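## Task

Scene 2: take the loose end of the red network patch cord and push it into the port beneath the red label until it clicks and latches. Insert the plug with its latch clip on the upper side. If the cord is still in motion shortly after you finish, the task counts as failed.

## Robot and tools

Robot: two UR7e-type six-joint arms, left_arm and right_arm, each ending in a two-finger parallel gripper (50 mm maximum gap) with a wrist camera and a wrist force/torque sensor. Base (URDF root) positions in the scene frame: left_arm about (+0.022, +0.350, 0) m, right_arm about (-0.036, -0.503, 0) m, both nearly unrotated. A camera stand sits behind the arms.

Frames. Scene frame: origin at table-top height midway between the nominal bases, +z up, +x out over the table, left_arm toward +y (arm names do not match image sides). Each arm reports its gripper pose, velocities and wrist-camera pose in its own base frame. Motion offsets are expressed along the gripper's own Hand target axes: fingers point along +z, open and close along x, and a camera block protrudes about 10 cm toward -y. end_effector_position is the point midway between the pads; fingertips extend 17.5 mm past it. Reported positions can be a few centimetres off.

The 18-number row (shared by execute_actions and move): one flat list covering both arms, even if only one moves. Numbers 1-9 are left_arm: dx, dy, dz, rx, ry, rz, then gripper position, force_limit, speed; numbers 10-18 are the same for right_arm. All lie in [-1, 1]. dx..rz are an offset, not a pose: they are measured from the arm's Hand target at the start of the action or call, along that Hand target's axes, with 1.0 meaning 0.6 m of travel or 180 degrees; rx, ry, rz form a single rotation vector. Sending six zeros re-asks for the current Hand target, which closes any gap left when the gripper settled short. Gripper position is absolute: +1 fully open, about -0.65 pads touching, -1 means close until blocked. force_limit maps -1/0/+1 to about 20/102/185 N per pad; speed maps to 20/85/150 mm/s. Both start at +1. Always resend the gripper numbers you want kept; a 0 is itself a command. New force or speed only applies after position changes by at least 0.01.

execute_actions(actions, cameras): actions is a list of actions; each action is up to 15 rows, one per 1/30 s step, with the last row held for the remaining steps. Every row in an action counts from that action's starting Hand target, so repeating an offset in a new action moves further. An empty list returns state plus all camera images.

move(target, speed, blend, stop_force, zero, blocking, cameras): straight-line gripper paths. target is one 18-number row or up to 15 rows, each offset measured from the same starting Hand targets. speed is top path speed in m/s, 0.002 to 3.6, default 0.25 (rotation up to twice that in rad/s), one value or one per target. blend, in metres, rounds corners between listed targets; 0 stops at each. stop_force, 3 to 120 N, ends an arm's path when the wrist sensor feels that much push against the motion; do not rely on it while the gripper rotates, and omit it when backing away from a contact. zero (default true) re-zeros the sensor before the move. blocking=false returns after about 0.5 s while motion continues (not allowed with stop_force). Paths do not avoid obstacles; keep paths away from an arm's own base.

wait(seconds 0-10), stop() to brake a running move, zoom_image(camera cam_left_wrist or cam_right_wrist, region [x0,y0,x1,y1] pixels, at most 504 by 504), zero_wrist_force(arm), read_manual(section) for licence text only, finished_scene(scene 1 or 2) which ends the scene irreversibly.

Results: positions in metres, quaternions wxyz, velocities m/s and rad/s, in the arm's base frame. Hand target is the last commanded pose after a 32-degree orientation clip; the next offsets count from it. object_status: 0 moving, 1 blocked while opening, 2 blocked while closing (a grip), 3 reached position or pads met (usually nothing held). Opening in mm is about (250 - position_measured) x 0.202. Wrist force and torque are given along the gripper's axes, with a third line showing the peak since last shown. Joint torques include arm weight. The move: line reports done, off_target, moving, held or fault, plus limits such as paced or held. Camera images are 672x504 from cam_left_wrist and cam_right_wrist; calibration intrinsics and poses are provided.

Avoid: net force near 150 N or joint contact torque at limits (141 N m large joints, 26.3 N m wrists), which stops the arm for 10 s; commanding past a firm contact; any contact or squeeze between the two arms; fast hits on fixed or heavy things; dropping or releasing a moving part; anything leaving the table; overheating motors by long stretched holds. Before finishing, let the cord come to rest, latched, without the robot holding it.

Each tool is called by a JSON object that holds its "api" and its "payload", one argument or row to a line.

## Session

{"api": "execute_actions", "payload": {
  "actions": []
}}

Scene clock: 0.00 s.
left_arm: end_effector_position=(+0.5989, -0.0571, +0.3178) position_measured=3 object_status=3 end_effector_quat_wxyz=(-0.072, +0.353, +0.848, -0.389) | right_arm: end_effector_position=(+0.8658, +0.3749, +0.1978) position_measured=3 object_status=3 end_effector_quat_wxyz=(-0.245, +0.959, +0.014, +0.143)
Joint positions: left_arm=[-0.047 -1.037 1 -1.044 -2.248 -0.653] | right_arm=[3.608 -2.525 -0.72 -0.972 1.879 2.087]
Joint velocities: within noise
Joint torques (N m): no reading
Motor temperatures (°C): left_arm=[35 45 47 46 44 37] | right_arm=[41 41 33 42 39 39]
Wrist force (N): no reading
Wrist torque (N m): no reading
Wrist force, peak (N): no reading
Hand target: left_arm +0.5989, -0.0571, +0.3178; -0.072, +0.353, +0.848, -0.389 | right_arm +0.8658, +0.3749, +0.1978; -0.245, +0.959, +0.014, +0.143
Tool commands: left_gripper/position=+1.0 left_gripper/force_limit=+1.0 left_gripper/speed=+1.0 right_gripper/position=+1.0 right_gripper/force_limit=+1.0 right_gripper/speed=+1.0
camera_calibration:
cam_left_wrist: T_world_to_cam=[[-0.73729, 0.659305, -0.147378, 0.536993], [0.650224, 0.633329, -0.419646, -0.209332], [-0.183336, -0.405229, -0.895644, 0.505413], [0, 0, 0, 1]] pos_world=[0.624692, -0.0166579, 0.443966]
cam_right_wrist: T_world_to_cam=[[0.960807, -0.0414121, 0.274108, -0.864778], [-0.00150295, -0.989543, -0.144231, 0.421724], [0.277215, 0.138167, -0.950822, 0.0212742], [0, 0, 0, 1]] pos_world=[0.825621, 0.378563, 0.318097]

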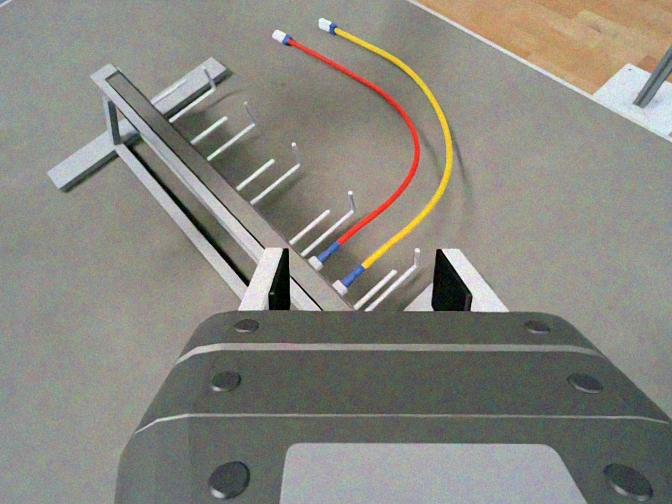

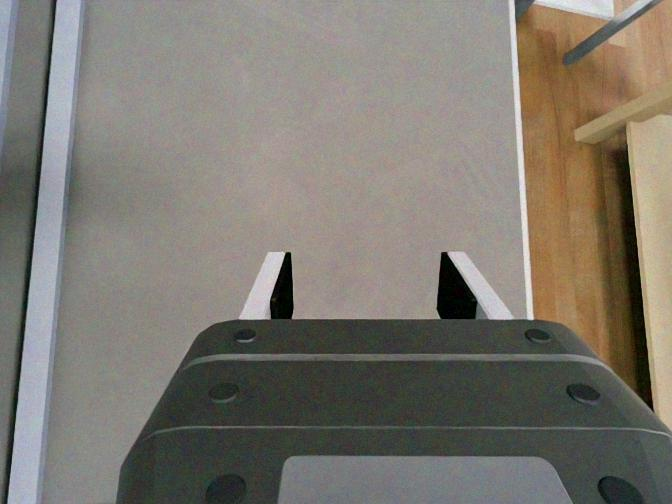

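{"api": "move", "payload": {
  "target": [
    [-0.021,-0.121,0.416,-0.2724,0.1284,0.2418,1,1,1,0,0,0,0,0,0,1,1,1]
  ],
  "speed": 0.3,
  "cameras": ["cam_left_wrist"]
}}

{"api": "zoom_image", "payload": {
  "camera": "cam_left_wrist",
  "region": [0, 230, 250, 400]
}}

Scene clock: 30.20 s.
left_arm: end_effector_position=(+0.4701, -0.2499, +0.1997) position_measured=3 object_status=3 end_effector_quat_wxyz=(+0.061, +0.695, +0.714, +0.063) | right_arm: end_effector_position=(+0.8658, +0.3749, +0.1978) position_measured=3 object_status=3 end_effector_quat_wxyz=(-0.245, +0.959, +0.014, +0.143)
Joint positions: left_arm=[-0.807 -1.544 1.92 -2.066 -1.441 -0.826] | right_arm=[3.608 -2.525 -0.72 -0.972 1.879 2.087]
Joint torques (N m): left_arm=[-9.53 -38.08 -12.34 -5.34 2.72 -1.46] | right_arm=[0.71 69.58 30.28 3.71 0.7 0.04]
Wrist force (N): left_arm=[0.7 1.7 -0.9] | right_arm=[-0.2 -0.1 0.0]
Wrist torque (N m): left_arm=[0.42 -0.19 -0.14] | right_arm=[-0.01 0.03 0.00]
Wrist force, peak (N): left_arm=[1.0 1.8 -1.3] | right_arm=[-0.2 -0.1 -0.3]
Hand target: left_arm +0.4701, -0.2499, +0.1997; +0.061, +0.695, +0.714, +0.063 | right_arm +0.8658, +0.3749, +0.1978; -0.245, +0.959, +0.014, +0.143
Off the commanded pose: left_arm 0.000 m, 0 deg | right_arm 0.000 m, 0 deg.
move: done
camera_calibration:
cam_left_wrist: T_world_to_cam=[[-0.0274903, 0.999586, 0.00844712, 0.271824], [0.858542, 0.0192814, 0.51238, -0.490521], [0.512005, 0.0213377, -0.858717, 0.0702723], [0, 0, 0, 1]] pos_world=[0.392626, -0.263753, 0.309381]
Images, in order (width x height): cam_left_wrist 672x504.

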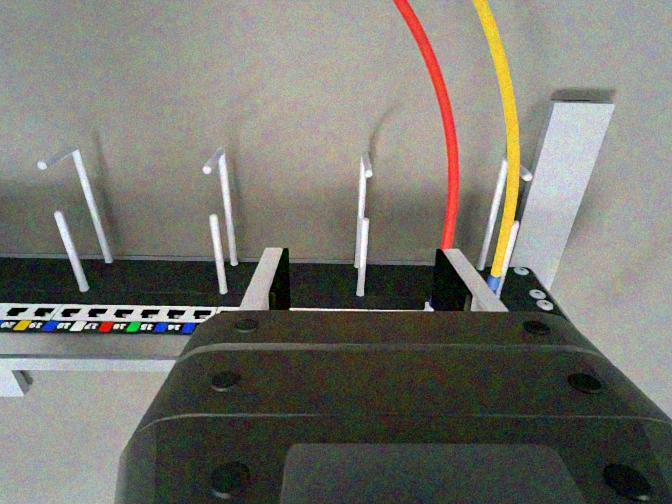

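Scaled by 2.016 from the camera's 672x504 image, which has a finer 960x720 frame.

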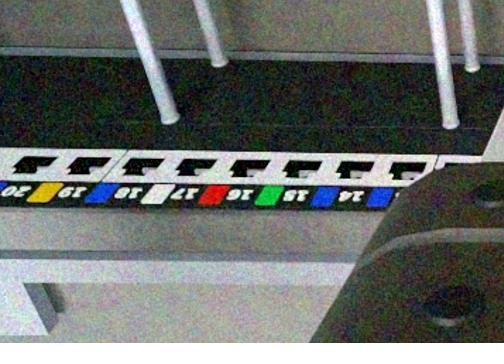

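{"api": "move", "payload": {
  "target": [
    [-0.4748,-0.2187,-0.0047,0,-0.0805,0.4569,1,1,1,0,0,0,0,0,0,1,1,1],
    [-0.4748,-0.2417,0.1262,0,-0.0805,0.4569,1,1,1,0,0,0,0,0,0,1,1,1]
  ],
  "speed": 0.3,
  "blend": 0.03,
  "cameras": ["cam_left_wrist"]
}}

{"api": "zoom_image", "payload": {
  "camera": "cam_left_wrist",
  "region": [270, 120, 450, 310]
}}

Scene clock: 50.37 s.
left_arm: end_effector_position=(+0.3479, -0.5381, +0.0998) position_measured=3 object_status=3 end_effector_quat_wxyz=(+0.087, +0.994, +0.069, +0.007) | right_arm: end_effector_position=(+0.8658, +0.3749, +0.1978) position_measured=3 object_status=3 end_effector_quat_wxyz=(-0.245, +0.959, +0.014, +0.143)
Joint positions: left_arm=[-1.19 -1.183 1.772 -2.329 -1.611 0.238] | right_arm=[3.608 -2.525 -0.72 -0.972 1.879 2.087]
Joint torques (N m): left_arm=[4.8 -33.45 -7.68 -5.65 -1.74 1.43] | right_arm=[0.63 69.45 29.88 3.57 0.73 0]
Wrist force (N): left_arm=[0.7 1.6 -1.2] | right_arm=[-0.2 0.0 0.0]
Wrist torque (N m): left_arm=[0.38 -0.19 -0.23] | right_arm=[0.00 0.03 0.00]
Wrist force, peak (N): left_arm=[0.3 3.7 -3.3] | right_arm=[-0.2 -0.2 0.2]
Hand target: left_arm +0.3480, -0.5381, +0.0997; +0.087, +0.994, +0.069, +0.007 | right_arm +0.8658, +0.3749, +0.1978; -0.245, +0.959, +0.014, +0.143
Off the commanded pose: left_arm 0.000 m, 0 deg | right_arm 0.000 m, 0 deg.
move: done
camera_calibration:
cam_left_wrist: T_world_to_cam=[[0.990077, 0.140204, 0.00953677, -0.259192], [0.115669, -0.851599, 0.511273, -0.539015], [0.0798039, -0.505096, -0.859366, -0.0796848], [0, 0, 0, 1]] pos_world=[0.325326, -0.462933, 0.209577]
Images, in order (width x height): cam_left_wrist 672x504.

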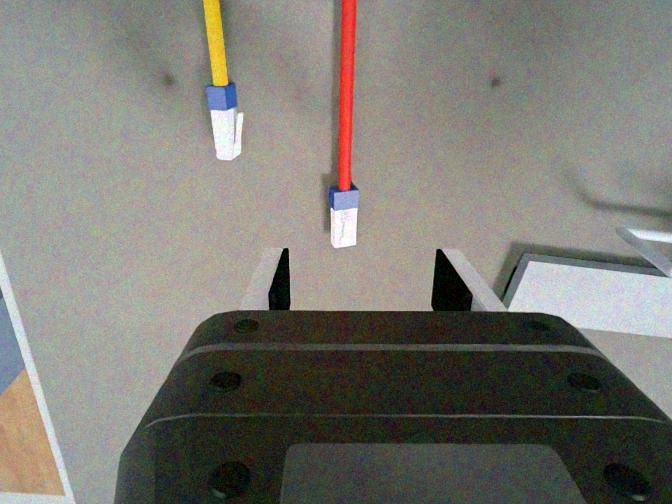

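Scaled by 2.653 from the camera's 672x504 image, which has a finer 960x720 frame.

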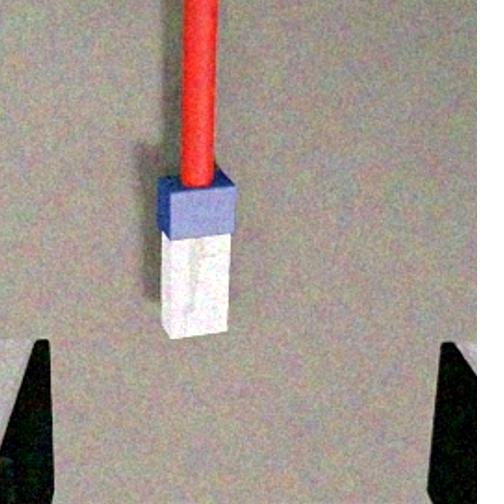

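{"api": "move", "payload": {
  "target": [
    [-0.0077,0.0038,0.083,0,0,0,1,1,1,0,0,0,0,0,0,1,1,1]
  ],
  "speed": 0.15
}}

{"api": "move", "payload": {
  "target": [
    [0,-0.0087,0.0492,0,0,0,1,1,1,0,0,0,0,0,0,1,1,1]
  ],
  "speed": 0.02,
  "stop_force": 4,
  "cameras": ["cam_left_wrist"]
}}

{"api": "zoom_image", "payload": {
  "camera": "cam_left_wrist",
  "region": [270, 150, 450, 330]
}}

Scene clock: 63.17 s.
left_arm: end_effector_position=(+0.3450, -0.5494, +0.0511) position_measured=3 object_status=3 end_effector_quat_wxyz=(+0.087, +0.994, +0.069, +0.007) | right_arm: end_effector_position=(+0.8658, +0.3749, +0.1978) position_measured=3 object_status=3 end_effector_quat_wxyz=(-0.245, +0.959, +0.014, +0.143)
Joint positions: left_arm=[-1.201 -1.097 1.793 -2.436 -1.609 0.227] | right_arm=[3.608 -2.525 -0.72 -0.972 1.879 2.087]
Joint torques (N m): left_arm=[-12.18 -36.66 -11.38 -5.45 1.95 -1.43] | right_arm=[0.61 69.55 29.92 3.68 0.64 -0.13]
Wrist force (N): left_arm=[0.7 2.0 -1.0] | right_arm=[-0.2 0.0 0.2]
Wrist torque (N m): left_arm=[0.44 -0.20 -0.13] | right_arm=[0.01 0.03 0.00]
Wrist force, peak (N): left_arm=[1.1 1.8 -2.2] | right_arm=[-0.3 -0.1 -0.1]
Hand target: left_arm +0.3450, -0.5495, +0.0511; +0.087, +0.994, +0.069, +0.007 | right_arm +0.8658, +0.3749, +0.1978; -0.245, +0.959, +0.014, +0.143
Off the commanded pose: left_arm 0.000 m, 0 deg | right_arm 0.000 m, 0 deg.
move: done

Scene clock: 65.53 s.
left_arm: end_effector_position=(+0.3450, -0.5495, +0.0211) position_measured=3 object_status=3 end_effector_quat_wxyz=(+0.087, +0.994, +0.069, +0.007) | right_arm: end_effector_position=(+0.8658, +0.3749, +0.1978) position_measured=3 object_status=3 end_effector_quat_wxyz=(-0.245, +0.959, +0.014, +0.143)
Joint positions: left_arm=[-1.201 -1.049 1.814 -2.506 -1.609 0.227] | right_arm=[3.608 -2.525 -0.72 -0.972 1.879 2.087]
Joint torques (N m): left_arm=[8.4 -38.33 -6.57 -5.31 0.46 1.32] | right_arm=[1.34 69.27 30.61 3.56 0.67 -0.03]
Wrist force (N): left_arm=[0.8 1.9 -1.1] | right_arm=[0.1 -0.1 0.0]
Wrist torque (N m): left_arm=[0.43 -0.20 -0.13] | right_arm=[-0.02 -0.01 -0.01]
Wrist force, peak (N): left_arm=[0.9 1.9 -1.3] | right_arm=[0.0 -0.3 0.1]
Hand target: left_arm +0.3450, -0.5495, +0.0211; +0.087, +0.994, +0.069, +0.007 | right_arm +0.8658, +0.3749, +0.1978; -0.245, +0.959, +0.014, +0.143
Off the commanded pose: left_arm 0.000 m, 0 deg | right_arm 0.000 m, 0 deg.
move: done
camera_calibration:
cam_left_wrist: T_world_to_cam=[[0.990077, 0.140204, 0.00953677, -0.253986], [0.115669, -0.851599, 0.511273, -0.508065], [0.0798039, -0.505096, -0.859366, -0.152793], [0, 0, 0, 1]] pos_world=[0.322426, -0.474233, 0.130877]
Images, in order (width x height): cam_left_wrist 672x504.

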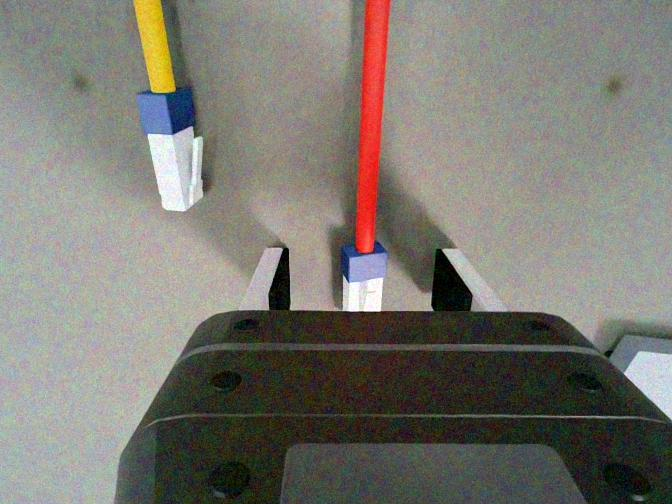

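Scaled by 2.800 from the camera's 672x504 image, which has a finer 960x720 frame.

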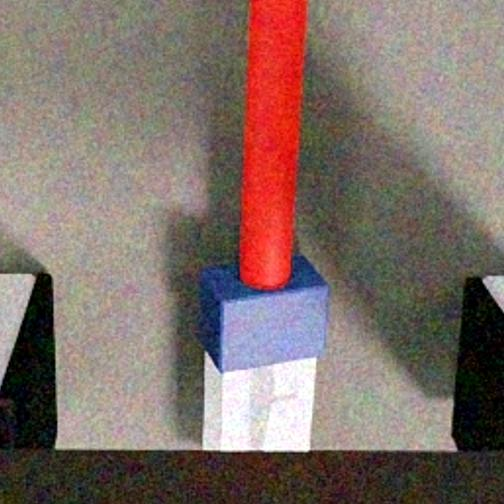

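{"api": "move", "payload": {
  "target": [
    [0,0,0,0,0,0,-1,-0.5,-1,0,0,0,0,0,0,1,1,1]
  ],
  "cameras": ["cam_left_wrist"]
}}

{"api": "zoom_image", "payload": {
  "camera": "cam_left_wrist",
  "region": [270, 150, 450, 330]
}}

Scene clock: 74.57 s.
left_arm: end_effector_position=(+0.3450, -0.5495, +0.0211) position_measured=191 object_status=2 end_effector_quat_wxyz=(+0.087, +0.994, +0.069, +0.007) | right_arm: end_effector_position=(+0.8658, +0.3749, +0.1978) position_measured=3 object_status=3 end_effector_quat_wxyz=(-0.245, +0.959, +0.014, +0.143)
Joint positions: left_arm=[-1.201 -1.049 1.814 -2.506 -1.609 0.227] | right_arm=[3.608 -2.525 -0.72 -0.972 1.879 2.087]
Joint torques (N m): left_arm=[8.36 -37.98 -7.38 -5.33 -0.38 1.16] | right_arm=[1.18 69.99 29.68 3.7 0.59 -0.03]
Wrist force (N): left_arm=[1.0 1.5 -1.1] | right_arm=[-0.1 0.0 0.0]
Wrist torque (N m): left_arm=[0.38 -0.24 -0.13] | right_arm=[0.00 0.01 0.00]
Wrist force, peak (N): left_arm=[0.9 2.0 -1.3] | right_arm=[-0.2 0.2 0.2]
Hand target: left_arm +0.3450, -0.5495, +0.0211; +0.087, +0.994, +0.069, +0.007 | right_arm +0.8658, +0.3749, +0.1978; -0.245, +0.959, +0.014, +0.143
Off the commanded pose: left_arm 0.000 m, 0 deg | right_arm 0.000 m, 0 deg.
move: done
camera_calibration:
cam_left_wrist: T_world_to_cam=[[0.990077, 0.140204, 0.00953677, -0.253986], [0.115669, -0.851599, 0.511273, -0.508065], [0.0798039, -0.505096, -0.859366, -0.152793], [0, 0, 0, 1]] pos_world=[0.322426, -0.474233, 0.130877]
Images, in order (width x height): cam_left_wrist 672x504.

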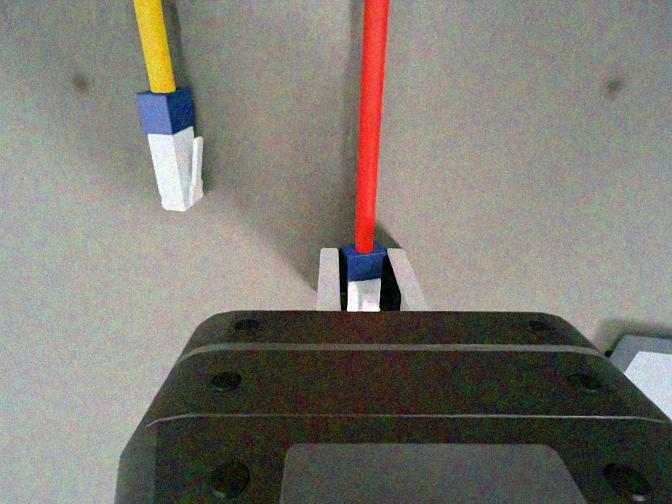

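Scaled by 2.800 from the camera's 672x504 image, which has a finer 960x720 frame.

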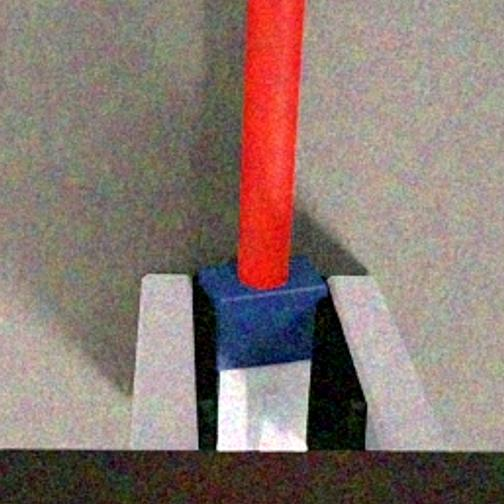

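{"api": "move", "payload": {
  "target": [
    [0,0,0,0,0,0,0.05,-0.5,-1,0,0,0,0,0,0,1,1,1],
    [0.003,0.0004,-0.0028,0,-0.037,0,0.05,-0.5,-1,0,0,0,0,0,0,1,1,1]
  ],
  "speed": 0.04,
  "cameras": ["cam_left_wrist"]
}}

{"api": "zoom_image", "payload": {
  "camera": "cam_left_wrist",
  "region": [270, 150, 450, 330]
}}

Scene clock: 86.57 s.
left_arm: end_effector_position=(+0.3468, -0.5492, +0.0228) position_measured=145 object_status=3 end_effector_quat_wxyz=(+0.091, +0.993, +0.064, -0.051) | right_arm: end_effector_position=(+0.8658, +0.3749, +0.1978) position_measured=3 object_status=3 end_effector_quat_wxyz=(-0.245, +0.959, +0.014, +0.143)
Joint positions: left_arm=[-1.15 -1.029 1.767 -2.444 -1.729 0.281] | right_arm=[3.608 -2.525 -0.72 -0.972 1.879 2.087]
Joint torques (N m): left_arm=[10.51 -37.09 -34.83 -0.49 -1.87 1.37] | right_arm=[1.21 69.12 29.88 3.56 0.74 -0.14]
Wrist force (N): left_arm=[0.8 1.3 -0.9] | right_arm=[-0.2 0.1 0.0]
Wrist torque (N m): left_arm=[0.35 -0.20 -0.27] | right_arm=[0.02 0.03 0.00]
Wrist force, peak (N): left_arm=[0.9 2.0 -1.3] | right_arm=[-0.1 0.2 -0.2]
Hand target: left_arm +0.3468, -0.5491, +0.0228; +0.091, +0.993, +0.064, -0.051 | right_arm +0.8658, +0.3749, +0.1978; -0.245, +0.959, +0.014, +0.143
Off the commanded pose: left_arm 0.000 m, 0 deg | right_arm 0.000 m, 0 deg.
move: done
camera_calibration:
cam_left_wrist: T_world_to_cam=[[0.987295, 0.119583, -0.104631, -0.263484], [0.156476, -0.846193, 0.509384, -0.52002], [-0.0276243, -0.519285, -0.854155, -0.122065], [0, 0, 0, 1]] pos_world=[0.338135, -0.471915, 0.133059]
Images, in order (width x height): cam_left_wrist 672x504.

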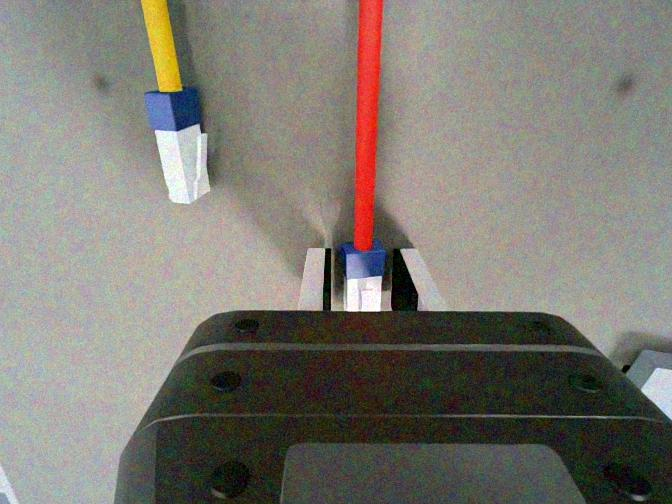

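Scaled by 2.800 from the camera's 672x504 image, which has a finer 960x720 frame.

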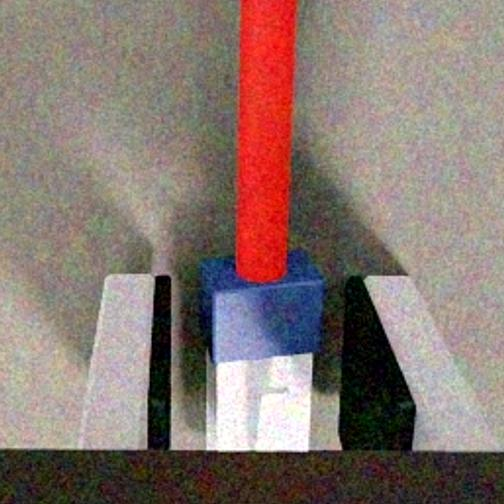

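{"api": "move", "payload": {
  "target": [
    [0.0028,0.0003,-0.002,0,-0.036,0,0.05,-0.5,-1,0,0,0,0,0,0,1,1,1],
    [0.0028,0.0003,-0.002,0,-0.036,0,-1,-0.5,-1,0,0,0,0,0,0,1,1,1]
  ],
  "speed": 0.04,
  "cameras": ["cam_left_wrist"]
}}

{"api": "zoom_image", "payload": {
  "camera": "cam_left_wrist",
  "region": [270, 150, 450, 330]
}}

Scene clock: 112.53 s.
left_arm: end_effector_position=(+0.3486, -0.5489, +0.0237) position_measured=195 object_status=2 end_effector_quat_wxyz=(+0.094, +0.988, +0.059, -0.107) | right_arm: end_effector_position=(+0.8658, +0.3749, +0.1978) position_measured=3 object_status=3 end_effector_quat_wxyz=(-0.245, +0.959, +0.014, +0.143)
Joint positions: left_arm=[-1.103 -1.001 1.716 -2.376 -1.843 0.336] | right_arm=[3.608 -2.525 -0.72 -0.972 1.879 2.087]
Joint torques (N m): left_arm=[7.75 -54.44 -27.07 -3.62 -1.64 1.54] | right_arm=[1.28 69.21 30.28 3.59 0.55 -0.02]
Wrist force (N): left_arm=[0.5 1.7 -0.5] | right_arm=[-0.1 0.0 -0.1]
Wrist torque (N m): left_arm=[0.40 -0.14 -0.30] | right_arm=[0.00 0.01 0.00]
Wrist force, peak (N): left_arm=[-1.4 -2.2 -29.3] | right_arm=[0.0 -0.1 0.3]
Hand target: left_arm +0.3486, -0.5489, +0.0238; +0.094, +0.988, +0.059, -0.107 | right_arm +0.8658, +0.3749, +0.1978; -0.245, +0.959, +0.014, +0.143
Off the commanded pose: left_arm 0.000 m, 0 deg | right_arm 0.000 m, 0 deg.
move: done
camera_calibration:
cam_left_wrist: T_world_to_cam=[[0.971754, 0.0978968, -0.214733, -0.269082], [0.195915, -0.841933, 0.502759, -0.53182], [-0.131572, -0.530627, -0.837331, -0.0913966], [0, 0, 0, 1]] pos_world=[0.353648, -0.469912, 0.133067]
Images, in order (width x height): cam_left_wrist 672x504.

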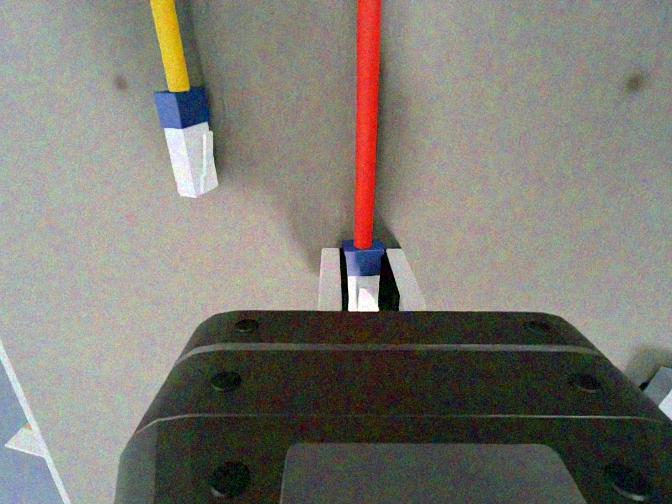

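Scaled by 2.800 from the camera's 672x504 image, which has a finer 960x720 frame.

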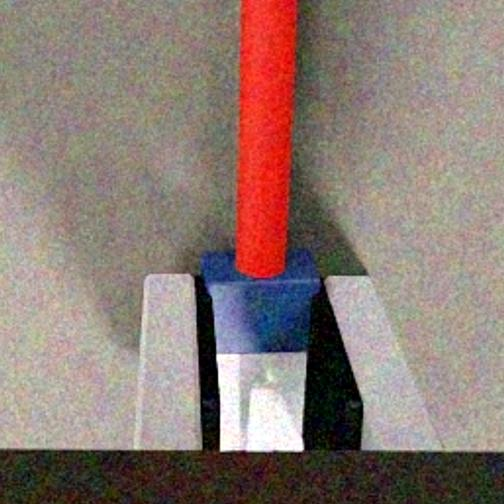

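{"api": "move", "payload": {
  "target": [
    [-0.0556,0.0433,-0.2398,0,0,0,-1,-0.5,-1,0,0,0,0,0,0,1,1,1],
    [0.2335,-0.3385,-0.3983,-0.0517,0.1392,-0.4505,-1,-0.5,-1,0,0,0,0,0,0,1,1,1]
  ],
  "speed": 0.2,
  "blend": 0.03,
  "cameras": ["cam_left_wrist"]
}}

{"api": "zoom_image", "payload": {
  "camera": "cam_left_wrist",
  "region": [100, 240, 220, 330]
}}

{"api": "zoom_image", "payload": {
  "camera": "cam_left_wrist",
  "region": [310, 230, 420, 315]
}}

Scene clock: 127.17 s.
left_arm: end_effector_position=(+0.5046, -0.2899, +0.1867) position_measured=195 object_status=2 end_effector_quat_wxyz=(+0.062, +0.703, +0.706, +0.062) | right_arm: end_effector_position=(+0.8658, +0.3749, +0.1978) position_measured=3 object_status=3 end_effector_quat_wxyz=(-0.245, +0.959, +0.014, +0.143)
Joint positions: left_arm=[-0.811 -1.414 1.813 -2.09 -1.444 -0.808] | right_arm=[3.608 -2.525 -0.72 -0.972 1.879 2.087]
Joint torques (N m): left_arm=[11.51 -25.92 -37.72 -0.69 2.59 -1.47] | right_arm=[1.11 69.36 29.44 3.66 0.72 0.03]
Wrist force (N): left_arm=[1.0 1.8 -0.9] | right_arm=[-0.1 0.0 0.1]
Wrist torque (N m): left_arm=[0.41 -0.27 -0.13] | right_arm=[0.00 0.01 0.00]
Wrist force, peak (N): left_arm=[1.5 2.2 -1.1] | right_arm=[-0.2 0.2 -0.1]
Hand target: left_arm +0.5047, -0.2898, +0.1867; +0.062, +0.703, +0.706, +0.062 | right_arm +0.8658, +0.3749, +0.1978; -0.245, +0.959, +0.014, +0.143
Off the commanded pose: left_arm 0.000 m, 0 deg | right_arm 0.000 m, 0 deg.
move: done
camera_calibration:
cam_left_wrist: T_world_to_cam=[[-0.00623375, 0.999949, 0.00793426, 0.302377], [0.85929, 0.00129839, 0.511487, -0.51825], [0.511451, 0.0100063, -0.859254, 0.0393384], [0, 0, 0, 1]] pos_world=[0.427092, -0.302082, 0.296481]
Images, in order (width x height): cam_left_wrist 672x504.

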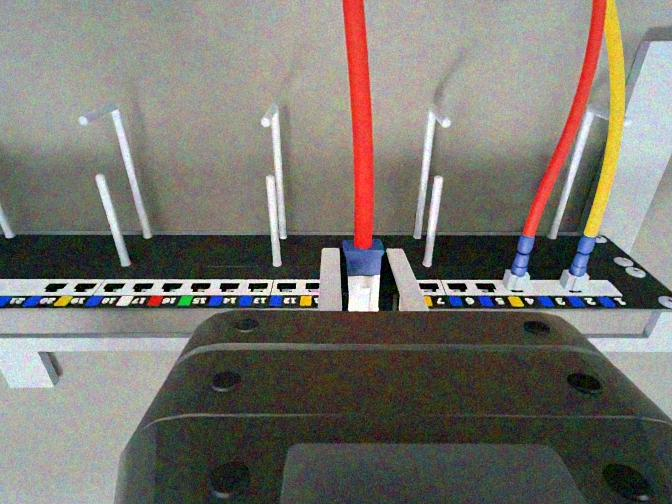

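Scaled by 4.200 from the camera's 672x504 image, which has a finer 960x720 frame.

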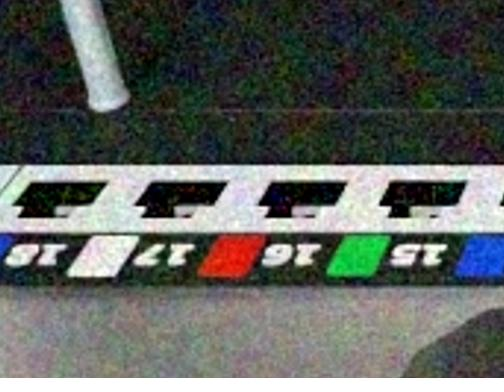

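Scaled by 4.582 from the camera's 672x504 image, which has a finer 960x720 frame.

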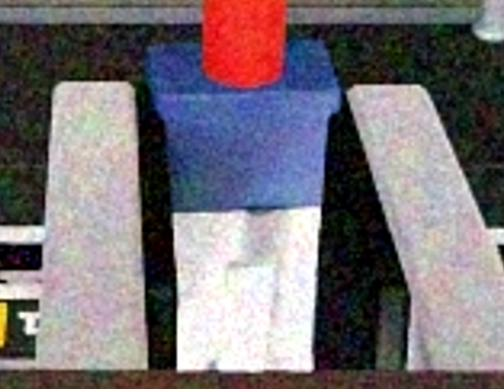

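{"api": "move", "payload": {
  "target": [
    [-0.1798,0,0,0,0,0,-1,-0.5,-1,0,0,0,0,0,0,1,1,1],
    [-0.1798,-0.0263,0.1492,0,0,0,-1,-0.5,-1,0,0,0,0,0,0,1,1,1],
    [-0.1798,0.0459,0.1619,0,0,0,-1,-0.5,-1,0,0,0,0,0,0,1,1,1]
  ],
  "blend": [0.01,0.01,0],
  "speed": [0.2,0.15,0.06]
}}

{"api": "move", "payload": {
  "target": [
    [0,0.0271,0.0048,0,0,0,-1,-0.5,-1,0,0,0,0,0,0,1,1,1]
  ],
  "speed": 0.008,
  "stop_force": 6,
  "cameras": ["cam_left_wrist"]
}}

{"api": "zoom_image", "payload": {
  "camera": "cam_left_wrist",
  "region": [310, 230, 420, 315]
}}

Scene clock: 142.83 s.
left_arm: end_effector_position=(+0.5491, -0.3975, +0.0958) position_measured=195 object_status=2 end_effector_quat_wxyz=(+0.062, +0.703, +0.706, +0.062) | right_arm: end_effector_position=(+0.8658, +0.3749, +0.1978) position_measured=3 object_status=3 end_effector_quat_wxyz=(-0.245, +0.959, +0.014, +0.143)
Joint positions: left_arm=[-0.877 -1.101 1.64 -2.222 -1.437 -0.875] | right_arm=[3.608 -2.525 -0.72 -0.972 1.879 2.087]
Joint torques (N m): left_arm=[9.97 -40.2 -36.99 -0.61 -1.31 1.35] | right_arm=[0.98 69.13 29.72 3.61 0.43 0.01]
Wrist force (N): left_arm=[0.8 1.6 -1.3] | right_arm=[-0.1 -0.1 0.1]
Wrist torque (N m): left_arm=[0.35 -0.22 -0.23] | right_arm=[-0.01 0.02 0.00]
Wrist force, peak (N): left_arm=[3.1 2.2 -1.0] | right_arm=[0.0 0.2 -0.3]
Hand target: left_arm +0.5492, -0.3975, +0.0958; +0.062, +0.703, +0.706, +0.062 | right_arm +0.8658, +0.3749, +0.1978; -0.245, +0.959, +0.014, +0.143
Off the commanded pose: left_arm 0.000 m, 0 deg | right_arm 0.000 m, 0 deg.
move: done

Scene clock: 144.77 s.
left_arm: end_effector_position=(+0.5553, -0.3975, +0.0958) position_measured=195 object_status=2 end_effector_quat_wxyz=(+0.062, +0.703, +0.706, +0.062) | right_arm: end_effector_position=(+0.8658, +0.3749, +0.1978) position_measured=3 object_status=3 end_effector_quat_wxyz=(-0.245, +0.959, +0.014, +0.143)
Joint positions: left_arm=[-0.869 -1.09 1.624 -2.218 -1.437 -0.867] | right_arm=[3.608 -2.525 -0.72 -0.972 1.879 2.087]
Joint torques (N m): left_arm=[-8.86 -57.62 -10.28 -5.64 3.43 -1.5] | right_arm=[0.97 69.6 30.42 3.74 0.55 -0.09]
Wrist force (N): left_arm=[0.5 -4.2 -3.7] | right_arm=[-0.2 0.1 -0.1]
Wrist torque (N m): left_arm=[0.20 -0.21 -0.25] | right_arm=[0.01 0.04 0.00]
Wrist force, peak (N): left_arm=[1.6 -11.5 -6.0] | right_arm=[-0.3 -0.2 -0.1]
Hand target: left_arm +0.5553, -0.3975, +0.0958; +0.062, +0.703, +0.706, +0.062 (not the last commanded pose) | right_arm +0.8658, +0.3749, +0.1978; -0.245, +0.959, +0.014, +0.143
Off the commanded pose: left_arm 0.010 m, 0 deg | right_arm 0.000 m, 0 deg.
move: contact (left_arm)
camera_calibration:
cam_left_wrist: T_world_to_cam=[[-0.00645582, 0.999948, 0.00791954, 0.411116], [0.859333, 0.00149761, 0.511415, -0.51502], [0.511376, 0.0101071, -0.859298, -0.0634852], [0, 0, 0, 1]] pos_world=[0.477693, -0.409681, 0.205581]
Images, in order (width x height): cam_left_wrist 672x504.

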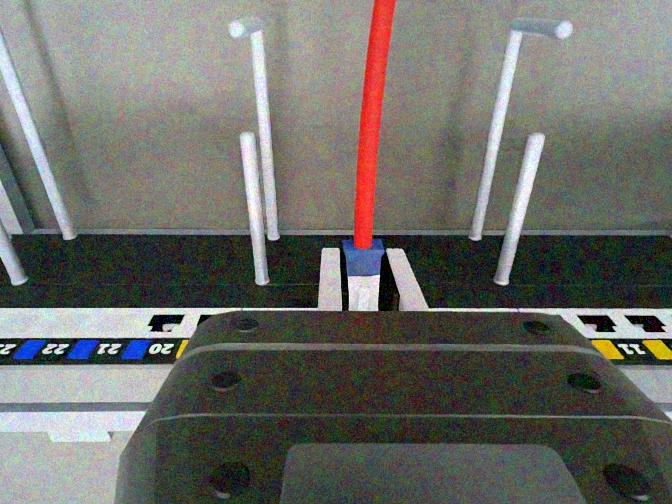

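Scaled by 4.582 from the camera's 672x504 image, which has a finer 960x720 frame.

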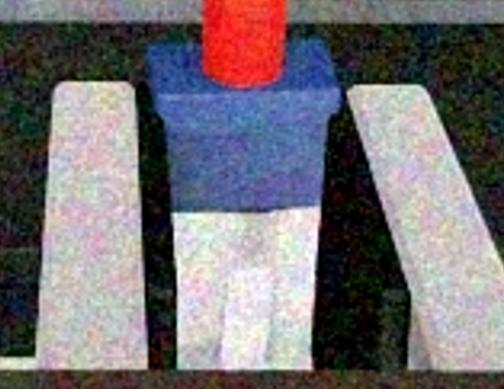

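{"api": "zoom_image", "payload": {
  "camera": "cam_left_wrist",
  "region": [80, 290, 220, 380]
}}

{"api": "zoom_image", "payload": {
  "camera": "cam_left_wrist",
  "region": [532, 290, 672, 380]
}}

Scaled by 3.600 from the camera's 672x504 image, which has a finer 960x720 frame.

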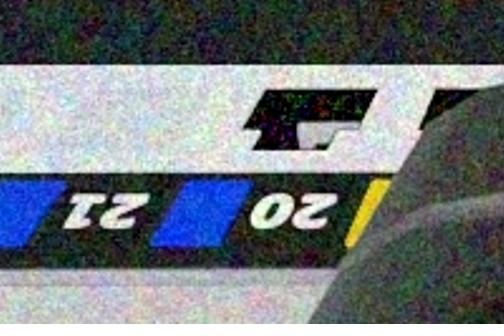

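Scaled by 3.600 from the camera's 672x504 image, which has a finer 960x720 frame.

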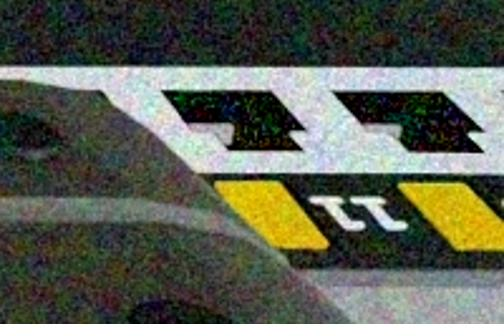

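{"api": "move", "payload": {
  "target": [
    [-0.0015,-0.002,0,0,0,0,-1,-0.5,-1,0,0,0,0,0,0,1,1,1]
  ],
  "speed": 0.02
}}

{"api": "move", "payload": {
  "target": [
    [0,0.0131,0.0023,0,0,0,-1,-0.5,-1,0,0,0,0,0,0,1,1,1]
  ],
  "speed": 0.006,
  "stop_force": 5
}}

Scene clock: 157.87 s.
left_arm: end_effector_position=(+0.5542, -0.3984, +0.0956) position_measured=195 object_status=2 end_effector_quat_wxyz=(+0.062, +0.703, +0.706, +0.062) | right_arm: end_effector_position=(+0.8658, +0.3749, +0.1978) position_measured=3 object_status=3 end_effector_quat_wxyz=(-0.245, +0.959, +0.014, +0.143)
Joint positions: left_arm=[-0.872 -1.091 1.626 -2.218 -1.437 -0.869] | right_arm=[3.608 -2.525 -0.72 -0.972 1.879 2.087]
Joint torques (N m): left_arm=[-12.15 -57.45 -9.85 -5.43 2.46 -1.58] | right_arm=[1.25 69.68 29.84 3.61 0.57 0.04]
Wrist force (N): left_arm=[0.6 1.8 -0.7] | right_arm=[-0.1 -0.2 0.1]
Wrist torque (N m): left_arm=[0.39 -0.18 -0.13] | right_arm=[-0.03 0.01 0.00]
Wrist force, peak (N): left_arm=[0.5 -4.3 -4.3] | right_arm=[-0.2 -0.3 0.0]
Hand target: left_arm +0.5541, -0.3984, +0.0956; +0.062, +0.703, +0.706, +0.062 | right_arm +0.8658, +0.3749, +0.1978; -0.245, +0.959, +0.014, +0.143
Off the commanded pose: left_arm 0.000 m, 0 deg | right_arm 0.000 m, 0 deg.
move: done

Scene clock: 159.20 s.
left_arm: end_effector_position=(+0.5553, -0.3984, +0.0956) position_measured=195 object_status=2 end_effector_quat_wxyz=(+0.062, +0.703, +0.706, +0.062) | right_arm: end_effector_position=(+0.8658, +0.3749, +0.1978) position_measured=3 object_status=3 end_effector_quat_wxyz=(-0.245, +0.959, +0.014, +0.143)
Joint positions: left_arm=[-0.87 -1.089 1.623 -2.217 -1.437 -0.868] | right_arm=[3.608 -2.525 -0.72 -0.972 1.879 2.087]
Joint torques (N m): left_arm=[-9.56 -57.38 -8.77 -5.61 3.53 -1.5] | right_arm=[0.91 69.14 29.81 3.78 0.58 -0.06]
Wrist force (N): left_arm=[-0.3 -3.9 -3.9] | right_arm=[0.0 0.0 -0.1]
Wrist torque (N m): left_arm=[0.25 -0.28 -0.23] | right_arm=[0.01 0.00 0.00]
Wrist force, peak (N): left_arm=[0.6 -10.0 -5.5] | right_arm=[0.0 -0.1 0.2]
Hand target: left_arm +0.5553, -0.3984, +0.0956; +0.062, +0.703, +0.706, +0.062 (not the last commanded pose) | right_arm +0.8658, +0.3749, +0.1978; -0.245, +0.959, +0.014, +0.143
Off the commanded pose: left_arm 0.007 m, 0 deg | right_arm 0.000 m, 0 deg.
move: contact (left_arm)

{"api": "move", "payload": {
  "target": [
    [0.0007,-0.0017,-0.002,0,0,0,-1,-0.5,-1,0,0,0,0,0,0,1,1,1]
  ],
  "speed": 0.02
}}

{"api": "move", "payload": {
  "target": [
    [0,0.0131,0.0023,0,0,0,-1,-0.5,-1,0,0,0,0,0,0,1,1,1]
  ],
  "speed": 0.006,
  "stop_force": 5
}}

Scene clock: 162.47 s.
left_arm: end_effector_position=(+0.5541, -0.3980, +0.0966) position_measured=195 object_status=2 end_effector_quat_wxyz=(+0.062, +0.703, +0.706, +0.062) | right_arm: end_effector_position=(+0.8658, +0.3749, +0.1978) position_measured=3 object_status=3 end_effector_quat_wxyz=(-0.245, +0.959, +0.014, +0.143)
Joint positions: left_arm=[-0.872 -1.093 1.626 -2.216 -1.437 -0.869] | right_arm=[3.608 -2.525 -0.72 -0.972 1.879 2.087]
Joint torques (N m): left_arm=[-12.21 -58.34 -8.77 -0.61 2.31 -1.51] | right_arm=[0.68 69.22 29.77 3.68 0.56 -0.1]
Wrist force (N): left_arm=[0.6 1.7 -0.9] | right_arm=[0.0 0.1 0.0]
Wrist torque (N m): left_arm=[0.39 -0.19 -0.15] | right_arm=[0.02 -0.01 0.00]
Wrist force, peak (N): left_arm=[-0.3 -4.4 -3.9] | right_arm=[-0.3 -0.1 0.1]
Hand target: left_arm +0.5540, -0.3980, +0.0966; +0.062, +0.703, +0.706, +0.062 | right_arm +0.8658, +0.3749, +0.1978; -0.245, +0.959, +0.014, +0.143
Off the commanded pose: left_arm 0.000 m, 0 deg | right_arm 0.000 m, 0 deg.
move: done

Scene clock: 163.93 s.
left_arm: end_effector_position=(+0.5559, -0.3980, +0.0966) position_measured=195 object_status=2 end_effector_quat_wxyz=(+0.062, +0.703, +0.706, +0.062) | right_arm: end_effector_position=(+0.8658, +0.3749, +0.1978) position_measured=3 object_status=3 end_effector_quat_wxyz=(-0.245, +0.959, +0.014, +0.143)
Joint positions: left_arm=[-0.869 -1.09 1.621 -2.215 -1.437 -0.867] | right_arm=[3.608 -2.525 -0.72 -0.972 1.879 2.087]
Joint torques (N m): left_arm=[-10.29 -59.7 -8.86 -5.47 3.58 -1.57] | right_arm=[0.31 68.76 30.56 3.6 0.41 -0.06]
Wrist force (N): left_arm=[-1.8 -1.3 -0.5] | right_arm=[0.0 0.0 -0.1]
Wrist torque (N m): left_arm=[0.32 -0.22 -0.20] | right_arm=[-0.01 0.00 0.00]
Wrist force, peak (N): left_arm=[-0.4 -7.2 -2.1] | right_arm=[-0.3 0.0 0.1]
Hand target: left_arm +0.5559, -0.3980, +0.0966; +0.062, +0.703, +0.706, +0.062 (not the last commanded pose) | right_arm +0.8658, +0.3749, +0.1978; -0.245, +0.959, +0.014, +0.143
Off the commanded pose: left_arm 0.006 m, 0 deg | right_arm 0.000 m, 0 deg.
move: contact (left_arm)

{"api": "move", "payload": {
  "target": [
    [-0.0008,-0.0022,-0.0015,0,0,0,-1,-0.5,-1,0,0,0,0,0,0,1,1,1]
  ],
  "speed": 0.02
}}

{"api": "move", "payload": {
  "target": [
    [0,0.0131,0.0023,0,0,0,-1,-0.5,-1,0,0,0,0,0,0,1,1,1]
  ],
  "speed": 0.006,
  "stop_force": 5
}}

Scene clock: 169.33 s.
left_arm: end_effector_position=(+0.5545, -0.3985, +0.0973) position_measured=195 object_status=2 end_effector_quat_wxyz=(+0.062, +0.703, +0.706, +0.062) | right_arm: end_effector_position=(+0.8658, +0.3749, +0.1978) position_measured=3 object_status=3 end_effector_quat_wxyz=(-0.245, +0.959, +0.014, +0.143)
Joint positions: left_arm=[-0.872 -1.092 1.623 -2.214 -1.437 -0.869] | right_arm=[3.608 -2.525 -0.72 -0.972 1.879 2.087]
Joint torques (N m): left_arm=[-12.58 -57.16 -9.89 -0.66 2.49 -1.58] | right_arm=[1.47 69.04 29.79 3.7 0.56 -0.03]
Wrist force (N): left_arm=[0.6 1.8 -0.8] | right_arm=[-0.1 -0.1 0.0]
Wrist torque (N m): left_arm=[0.39 -0.18 -0.13] | right_arm=[-0.01 0.02 0.00]
Wrist force, peak (N): left_arm=[-1.8 -1.5 -0.6] | right_arm=[-0.2 -0.1 0.2]
Hand target: left_arm +0.5544, -0.3985, +0.0973; +0.062, +0.703, +0.706, +0.062 | right_arm +0.8658, +0.3749, +0.1978; -0.245, +0.959, +0.014, +0.143
Off the commanded pose: left_arm 0.000 m, 0 deg | right_arm 0.000 m, 0 deg.
move: done

Scene clock: 170.60 s.
left_arm: end_effector_position=(+0.5553, -0.3985, +0.0973) position_measured=195 object_status=2 end_effector_quat_wxyz=(+0.062, +0.703, +0.706, +0.062) | right_arm: end_effector_position=(+0.8658, +0.3749, +0.1978) position_measured=3 object_status=3 end_effector_quat_wxyz=(-0.245, +0.959, +0.014, +0.143)
Joint positions: left_arm=[-0.871 -1.091 1.621 -2.213 -1.437 -0.868] | right_arm=[3.608 -2.525 -0.72 -0.972 1.879 2.087]
Joint torques (N m): left_arm=[-9.01 -57.05 -9.24 -5.51 3.19 -1.36] | right_arm=[1.11 69.6 30.62 3.67 0.44 -0.05]
Wrist force (N): left_arm=[-0.3 -2.2 -1.7] | right_arm=[-0.1 0.2 0.0]
Wrist torque (N m): left_arm=[0.29 -0.20 -0.21] | right_arm=[0.02 0.02 0.00]
Wrist force, peak (N): left_arm=[0.5 -8.0 -2.7] | right_arm=[-0.3 0.0 -0.2]
Hand target: left_arm +0.5553, -0.3985, +0.0973; +0.062, +0.703, +0.706, +0.062 (not the last commanded pose) | right_arm +0.8658, +0.3749, +0.1978; -0.245, +0.959, +0.014, +0.143
Off the commanded pose: left_arm 0.007 m, 0 deg | right_arm 0.000 m, 0 deg.
move: contact (left_arm)

{"api": "move", "payload": {
  "target": [
    [-0.0003,-0.0017,0.0014,0,0,0,-1,-0.5,-1,0,0,0,0,0,0,1,1,1]
  ],
  "speed": 0.02
}}

{"api": "move", "payload": {
  "target": [
    [0,0.0131,0.0023,0,0,0,-1,-0.5,-1,0,0,0,0,0,0,1,1,1]
  ],
  "speed": 0.006,
  "stop_force": 5,
  "cameras": ["cam_left_wrist"]
}}

{"api": "zoom_image", "payload": {
  "camera": "cam_left_wrist",
  "region": [310, 230, 420, 315]
}}

Scene clock: 177.73 s.
left_arm: end_effector_position=(+0.5545, -0.3987, +0.0963) position_measured=195 object_status=2 end_effector_quat_wxyz=(+0.062, +0.703, +0.706, +0.062) | right_arm: end_effector_position=(+0.8658, +0.3749, +0.1978) position_measured=3 object_status=3 end_effector_quat_wxyz=(-0.245, +0.959, +0.014, +0.143)
Joint positions: left_arm=[-0.872 -1.091 1.624 -2.216 -1.437 -0.869] | right_arm=[3.608 -2.525 -0.72 -0.972 1.879 2.087]
Joint torques (N m): left_arm=[-11.15 -55.02 -9.33 -5.52 2.53 -1.81] | right_arm=[0.84 69.8 29.53 3.64 0.45 -0.09]
Wrist force (N): left_arm=[0.5 1.6 -1.2] | right_arm=[-0.1 0.0 -0.2]
Wrist torque (N m): left_arm=[0.36 -0.17 -0.13] | right_arm=[0.00 0.01 0.00]
Wrist force, peak (N): left_arm=[-0.2 -2.3 -2.5] | right_arm=[-0.3 0.1 0.0]
Hand target: left_arm +0.5545, -0.3987, +0.0963; +0.062, +0.703, +0.706, +0.062 | right_arm +0.8658, +0.3749, +0.1978; -0.245, +0.959, +0.014, +0.143
Off the commanded pose: left_arm 0.000 m, 0 deg | right_arm 0.000 m, 0 deg.
move: done

Scene clock: 179.03 s.
left_arm: end_effector_position=(+0.5555, -0.3988, +0.0963) position_measured=195 object_status=2 end_effector_quat_wxyz=(+0.062, +0.703, +0.706, +0.062) | right_arm: end_effector_position=(+0.8658, +0.3749, +0.1978) position_measured=3 object_status=3 end_effector_quat_wxyz=(-0.245, +0.959, +0.014, +0.143)
Joint positions: left_arm=[-0.871 -1.089 1.621 -2.215 -1.437 -0.868] | right_arm=[3.608 -2.525 -0.72 -0.972 1.879 2.087]
Joint torques (N m): left_arm=[-11.5 -59.44 -9.97 -5.73 2.86 -1.6] | right_arm=[0.86 69.25 29.59 3.55 0.57 -0.01]
Wrist force (N): left_arm=[1.9 -1.9 -2.9] | right_arm=[0.2 0.0 0.0]
Wrist torque (N m): left_arm=[0.28 -0.17 -0.25] | right_arm=[-0.01 -0.02 0.00]
Wrist force, peak (N): left_arm=[2.3 -7.9 -4.3] | right_arm=[-0.2 0.2 0.1]
Hand target: left_arm +0.5555, -0.3988, +0.0963; +0.062, +0.703, +0.706, +0.062 (not the last commanded pose) | right_arm +0.8658, +0.3749, +0.1978; -0.245, +0.959, +0.014, +0.143
Off the commanded pose: left_arm 0.007 m, 0 deg | right_arm 0.000 m, 0 deg.
move: contact (left_arm)
camera_calibration:
cam_left_wrist: T_world_to_cam=[[-0.00594298, 0.999949, 0.00822267, 0.412108], [0.859108, 0.000897391, 0.511794, -0.515661], [0.51176, 0.0101057, -0.859069, -0.0633739], [0, 0, 0, 1]] pos_world=[0.477889, -0.410984, 0.206081]
Images, in order (width x height): cam_left_wrist 672x504.

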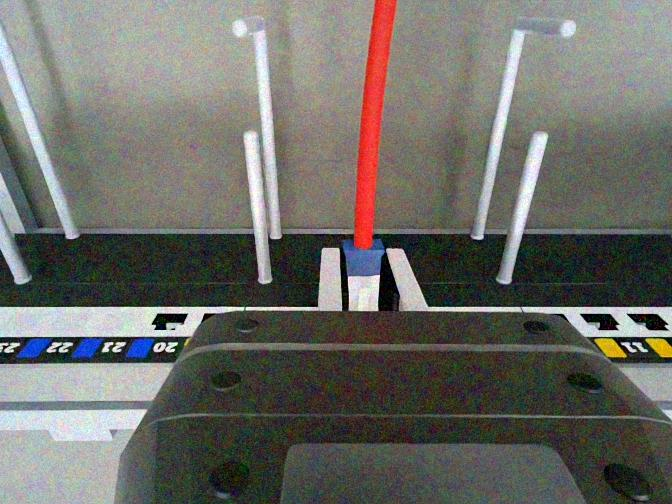

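Scaled by 4.582 from the camera's 672x504 image, which has a finer 960x720 frame.

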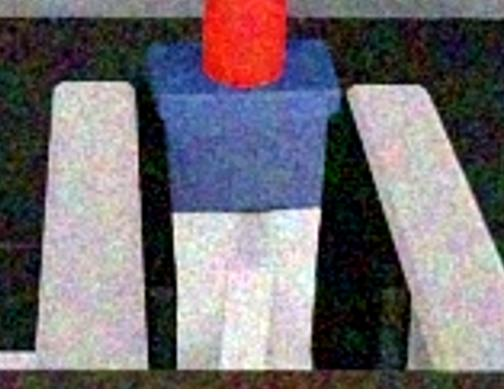

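{"api": "move", "payload": {
  "target": [
    [0.0007,-0.0015,-0.0011,0,0,0,-1,-0.5,-1,0,0,0,0,0,0,1,1,1]
  ],
  "speed": 0.02
}}

{"api": "move", "payload": {
  "target": [
    [0,0.0131,0.0023,0,0,0,-1,-0.5,-1,0,0,0,0,0,0,1,1,1]
  ],
  "speed": 0.006,
  "stop_force": 5
}}

Scene clock: 183.13 s.
left_arm: end_effector_position=(+0.5545, -0.3983, +0.0968) position_measured=195 object_status=2 end_effector_quat_wxyz=(+0.062, +0.703, +0.706, +0.062) | right_arm: end_effector_position=(+0.8658, +0.3749, +0.1978) position_measured=3 object_status=3 end_effector_quat_wxyz=(-0.245, +0.959, +0.014, +0.143)
Joint positions: left_arm=[-0.871 -1.092 1.624 -2.215 -1.437 -0.868] | right_arm=[3.608 -2.525 -0.72 -0.972 1.879 2.087]
Joint torques (N m): left_arm=[-12.23 -57.47 -8.37 -4.11 2.34 -1.54] | right_arm=[1.05 68.72 29.41 3.72 0.51 -0.03]
Wrist force (N): left_arm=[1.0 1.8 -1.2] | right_arm=[-0.1 -0.1 0.1]
Wrist torque (N m): left_arm=[0.40 -0.24 -0.17] | right_arm=[-0.02 0.02 0.00]
Wrist force, peak (N): left_arm=[2.2 -1.9 -2.8] | right_arm=[-0.1 -0.2 -0.2]
Hand target: left_arm +0.5545, -0.3983, +0.0968; +0.062, +0.703, +0.706, +0.062 | right_arm +0.8658, +0.3749, +0.1978; -0.245, +0.959, +0.014, +0.143
Off the commanded pose: left_arm 0.000 m, 0 deg | right_arm 0.000 m, 0 deg.
move: done

Scene clock: 184.47 s.
left_arm: end_effector_position=(+0.5558, -0.3984, +0.0968) position_measured=195 object_status=2 end_effector_quat_wxyz=(+0.062, +0.703, +0.706, +0.062) | right_arm: end_effector_position=(+0.8658, +0.3749, +0.1978) position_measured=3 object_status=3 end_effector_quat_wxyz=(-0.245, +0.959, +0.014, +0.143)
Joint positions: left_arm=[-0.87 -1.09 1.621 -2.214 -1.437 -0.867] | right_arm=[3.608 -2.525 -0.72 -0.972 1.879 2.087]
Joint torques (N m): left_arm=[-10.91 -60.21 -10.49 -5.74 2.82 -1.41] | right_arm=[0.55 68.78 30.04 3.74 0.58 -0.06]
Wrist force (N): left_arm=[0.1 0.9 1.2] | right_arm=[0.0 -0.1 -0.1]
Wrist torque (N m): left_arm=[0.44 -0.18 -0.23] | right_arm=[-0.01 0.00 -0.01]
Wrist force, peak (N): left_arm=[0.5 -4.5 0.6] | right_arm=[-0.3 -0.1 0.0]
Hand target: left_arm +0.5558, -0.3984, +0.0968; +0.062, +0.703, +0.706, +0.062 (not the last commanded pose) | right_arm +0.8658, +0.3749, +0.1978; -0.245, +0.959, +0.014, +0.143
Off the commanded pose: left_arm 0.007 m, 0 deg | right_arm 0.000 m, 0 deg.
move: contact (left_arm)

{"api": "move", "payload": {
  "target": [
    [0.0001,-0.0014,0.0004,0,0,0,-1,-0.5,-1,0,0,0,0,0,0,1,1,1]
  ],
  "speed": 0.02
}}

{"api": "move", "payload": {
  "target": [
    [0,0.0131,0.0023,0,0,0,-1,-0.5,-1,0,0,0,0,0,0,1,1,1]
  ],
  "speed": 0.006,
  "stop_force": 8
}}

Scene clock: 187.50 s.
left_arm: end_effector_position=(+0.5550, -0.3983, +0.0964) position_measured=195 object_status=2 end_effector_quat_wxyz=(+0.062, +0.703, +0.706, +0.062) | right_arm: end_effector_position=(+0.8658, +0.3749, +0.1978) position_measured=3 object_status=3 end_effector_quat_wxyz=(-0.245, +0.959, +0.014, +0.143)
Joint positions: left_arm=[-0.871 -1.091 1.623 -2.216 -1.437 -0.868] | right_arm=[3.608 -2.525 -0.72 -0.972 1.879 2.087]
Joint torques (N m): left_arm=[-10.61 -57.82 -11.9 -5.42 2.68 -1.48] | right_arm=[1.14 69.18 30.07 3.65 0.47 -0.03]
Wrist force (N): left_arm=[0.9 1.5 -0.9] | right_arm=[-0.2 0.1 -0.1]
Wrist torque (N m): left_arm=[0.36 -0.24 -0.16] | right_arm=[0.01 0.03 0.00]
Wrist force, peak (N): left_arm=[1.0 1.8 -1.2] | right_arm=[-0.2 -0.1 0.2]
Hand target: left_arm +0.5550, -0.3983, +0.0964; +0.062, +0.703, +0.706, +0.062 | right_arm +0.8658, +0.3749, +0.1978; -0.245, +0.959, +0.014, +0.143
Off the commanded pose: left_arm 0.000 m, 0 deg | right_arm 0.000 m, 0 deg.
move: done

Scene clock: 188.83 s.
left_arm: end_effector_position=(+0.5560, -0.3983, +0.0965) position_measured=195 object_status=2 end_effector_quat_wxyz=(+0.062, +0.703, +0.706, +0.062) | right_arm: end_effector_position=(+0.8658, +0.3749, +0.1978) position_measured=3 object_status=3 end_effector_quat_wxyz=(-0.245, +0.959, +0.014, +0.143)
Joint positions: left_arm=[-0.87 -1.089 1.62 -2.215 -1.437 -0.867] | right_arm=[3.608 -2.525 -0.72 -0.972 1.879 2.087]
Joint torques (N m): left_arm=[-8.79 -56.95 -9.84 -5.69 3.51 -1.45] | right_arm=[0.8 69.08 30.66 3.82 0.48 0]
Wrist force (N): left_arm=[0.1 -4.7 -4.9] | right_arm=[-0.1 0.1 0.0]
Wrist torque (N m): left_arm=[0.19 -0.14 -0.23] | right_arm=[0.02 0.02 0.00]
Wrist force, peak (N): left_arm=[1.9 -11.3 -6.7] | right_arm=[-0.1 0.1 -0.2]
Hand target: left_arm +0.5560, -0.3983, +0.0965; +0.062, +0.703, +0.706, +0.062 (not the last commanded pose) | right_arm +0.8658, +0.3749, +0.1978; -0.245, +0.959, +0.014, +0.143
Off the commanded pose: left_arm 0.007 m, 0 deg | right_arm 0.000 m, 0 deg.
move: contact (left_arm)

{"api": "move", "payload": {
  "target": [
    [-0.0017,-0.0025,-0.0008,0,0.0194,0,-1,-0.5,-1,0,0,0,0,0,0,1,1,1]
  ],
  "speed": 0.02,
  "cameras": ["cam_left_wrist"]
}}

{"api": "zoom_image", "payload": {
  "camera": "cam_left_wrist",
  "region": [310, 230, 420, 315]
}}

{"api": "move", "payload": {
  "target": [
    [0,0.0131,0.0023,0,0,0,-1,-0.5,-1,0,0,0,0,0,0,1,1,1]
  ],
  "speed": 0.006,
  "stop_force": 5
}}

Scene clock: 201.97 s.
left_arm: end_effector_position=(+0.5545, -0.3994, +0.0967) position_measured=195 object_status=2 end_effector_quat_wxyz=(+0.040, +0.701, +0.707, +0.083) | right_arm: end_effector_position=(+0.8658, +0.3749, +0.1978) position_measured=3 object_status=3 end_effector_quat_wxyz=(-0.245, +0.959, +0.014, +0.143)
Joint positions: left_arm=[-0.888 -1.076 1.586 -2.143 -1.396 -0.892] | right_arm=[3.608 -2.525 -0.72 -0.972 1.879 2.087]
Joint torques (N m): left_arm=[-11.63 -41.4 -35.21 -0.54 2.66 -1.47] | right_arm=[0.75 69.36 30.82 3.79 0.52 0]
Wrist force (N): left_arm=[0.7 1.3 -1.2] | right_arm=[-0.1 0.0 0.1]
Wrist torque (N m): left_arm=[0.32 -0.21 -0.12] | right_arm=[0.01 0.02 -0.01]
Wrist force, peak (N): left_arm=[0.1 -5.0 -4.8] | right_arm=[-0.3 0.1 0.1]
Hand target: left_arm +0.5544, -0.3994, +0.0967; +0.040, +0.701, +0.707, +0.083 | right_arm +0.8658, +0.3749, +0.1978; -0.245, +0.959, +0.014, +0.143
Off the commanded pose: left_arm 0.000 m, 0 deg | right_arm 0.000 m, 0 deg.
move: done
camera_calibration:
cam_left_wrist: T_world_to_cam=[[-0.0161982, 0.997542, 0.0681797, 0.411589], [0.85923, -0.0209843, 0.511159, -0.523674], [0.511333, 0.0668618, -0.856778, -0.0398712], [0, 0, 0, 1]] pos_world=[0.477011, -0.4189, 0.205458]
Images, in order (width x height): cam_left_wrist 672x504.

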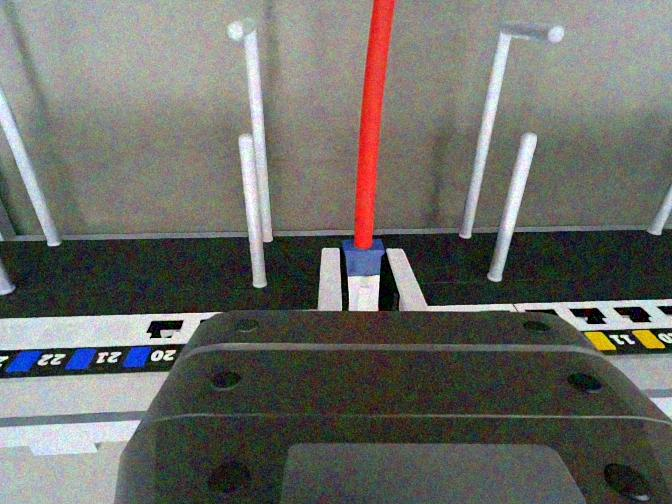

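Scaled by 4.582 from the camera's 672x504 image, which has a finer 960x720 frame.

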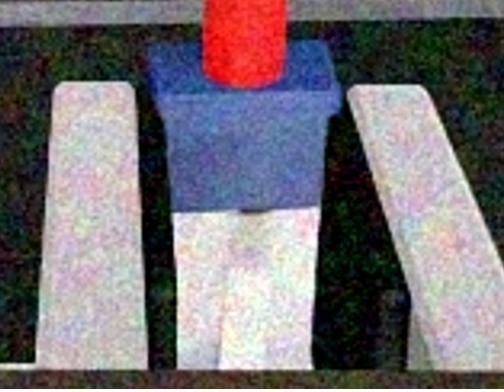

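Scene clock: 203.97 s.
left_arm: end_effector_position=(+0.5624, -0.3993, +0.0967) position_measured=195 object_status=2 end_effector_quat_wxyz=(+0.040, +0.701, +0.707, +0.083) | right_arm: end_effector_position=(+0.8658, +0.3749, +0.1978) position_measured=3 object_status=3 end_effector_quat_wxyz=(-0.245, +0.959, +0.014, +0.143)
Joint positions: left_arm=[-0.879 -1.063 1.565 -2.138 -1.397 -0.883] | right_arm=[3.608 -2.525 -0.72 -0.972 1.879 2.087]
Joint torques (N m): left_arm=[9.68 -46.69 -31.94 -2.36 0.31 0.48] | right_arm=[0.35 69.59 30.3 3.74 0.22 0.1]
Wrist force (N): left_arm=[1.1 -4.5 -1.3] | right_arm=[0.0 -0.1 -0.1]
Wrist torque (N m): left_arm=[0.20 -0.19 -0.22] | right_arm=[-0.01 0.00 0.00]
Wrist force, peak (N): left_arm=[1.5 -4.5 -1.5] | right_arm=[-0.2 0.0 -0.1]
Hand target: left_arm +0.5624, -0.3993, +0.0967; +0.040, +0.701, +0.707, +0.083 | right_arm +0.8658, +0.3749, +0.1978; -0.245, +0.959, +0.014, +0.143
Off the commanded pose: left_arm 0.000 m, 0 deg | right_arm 0.000 m, 0 deg.
move: contact (left_arm)


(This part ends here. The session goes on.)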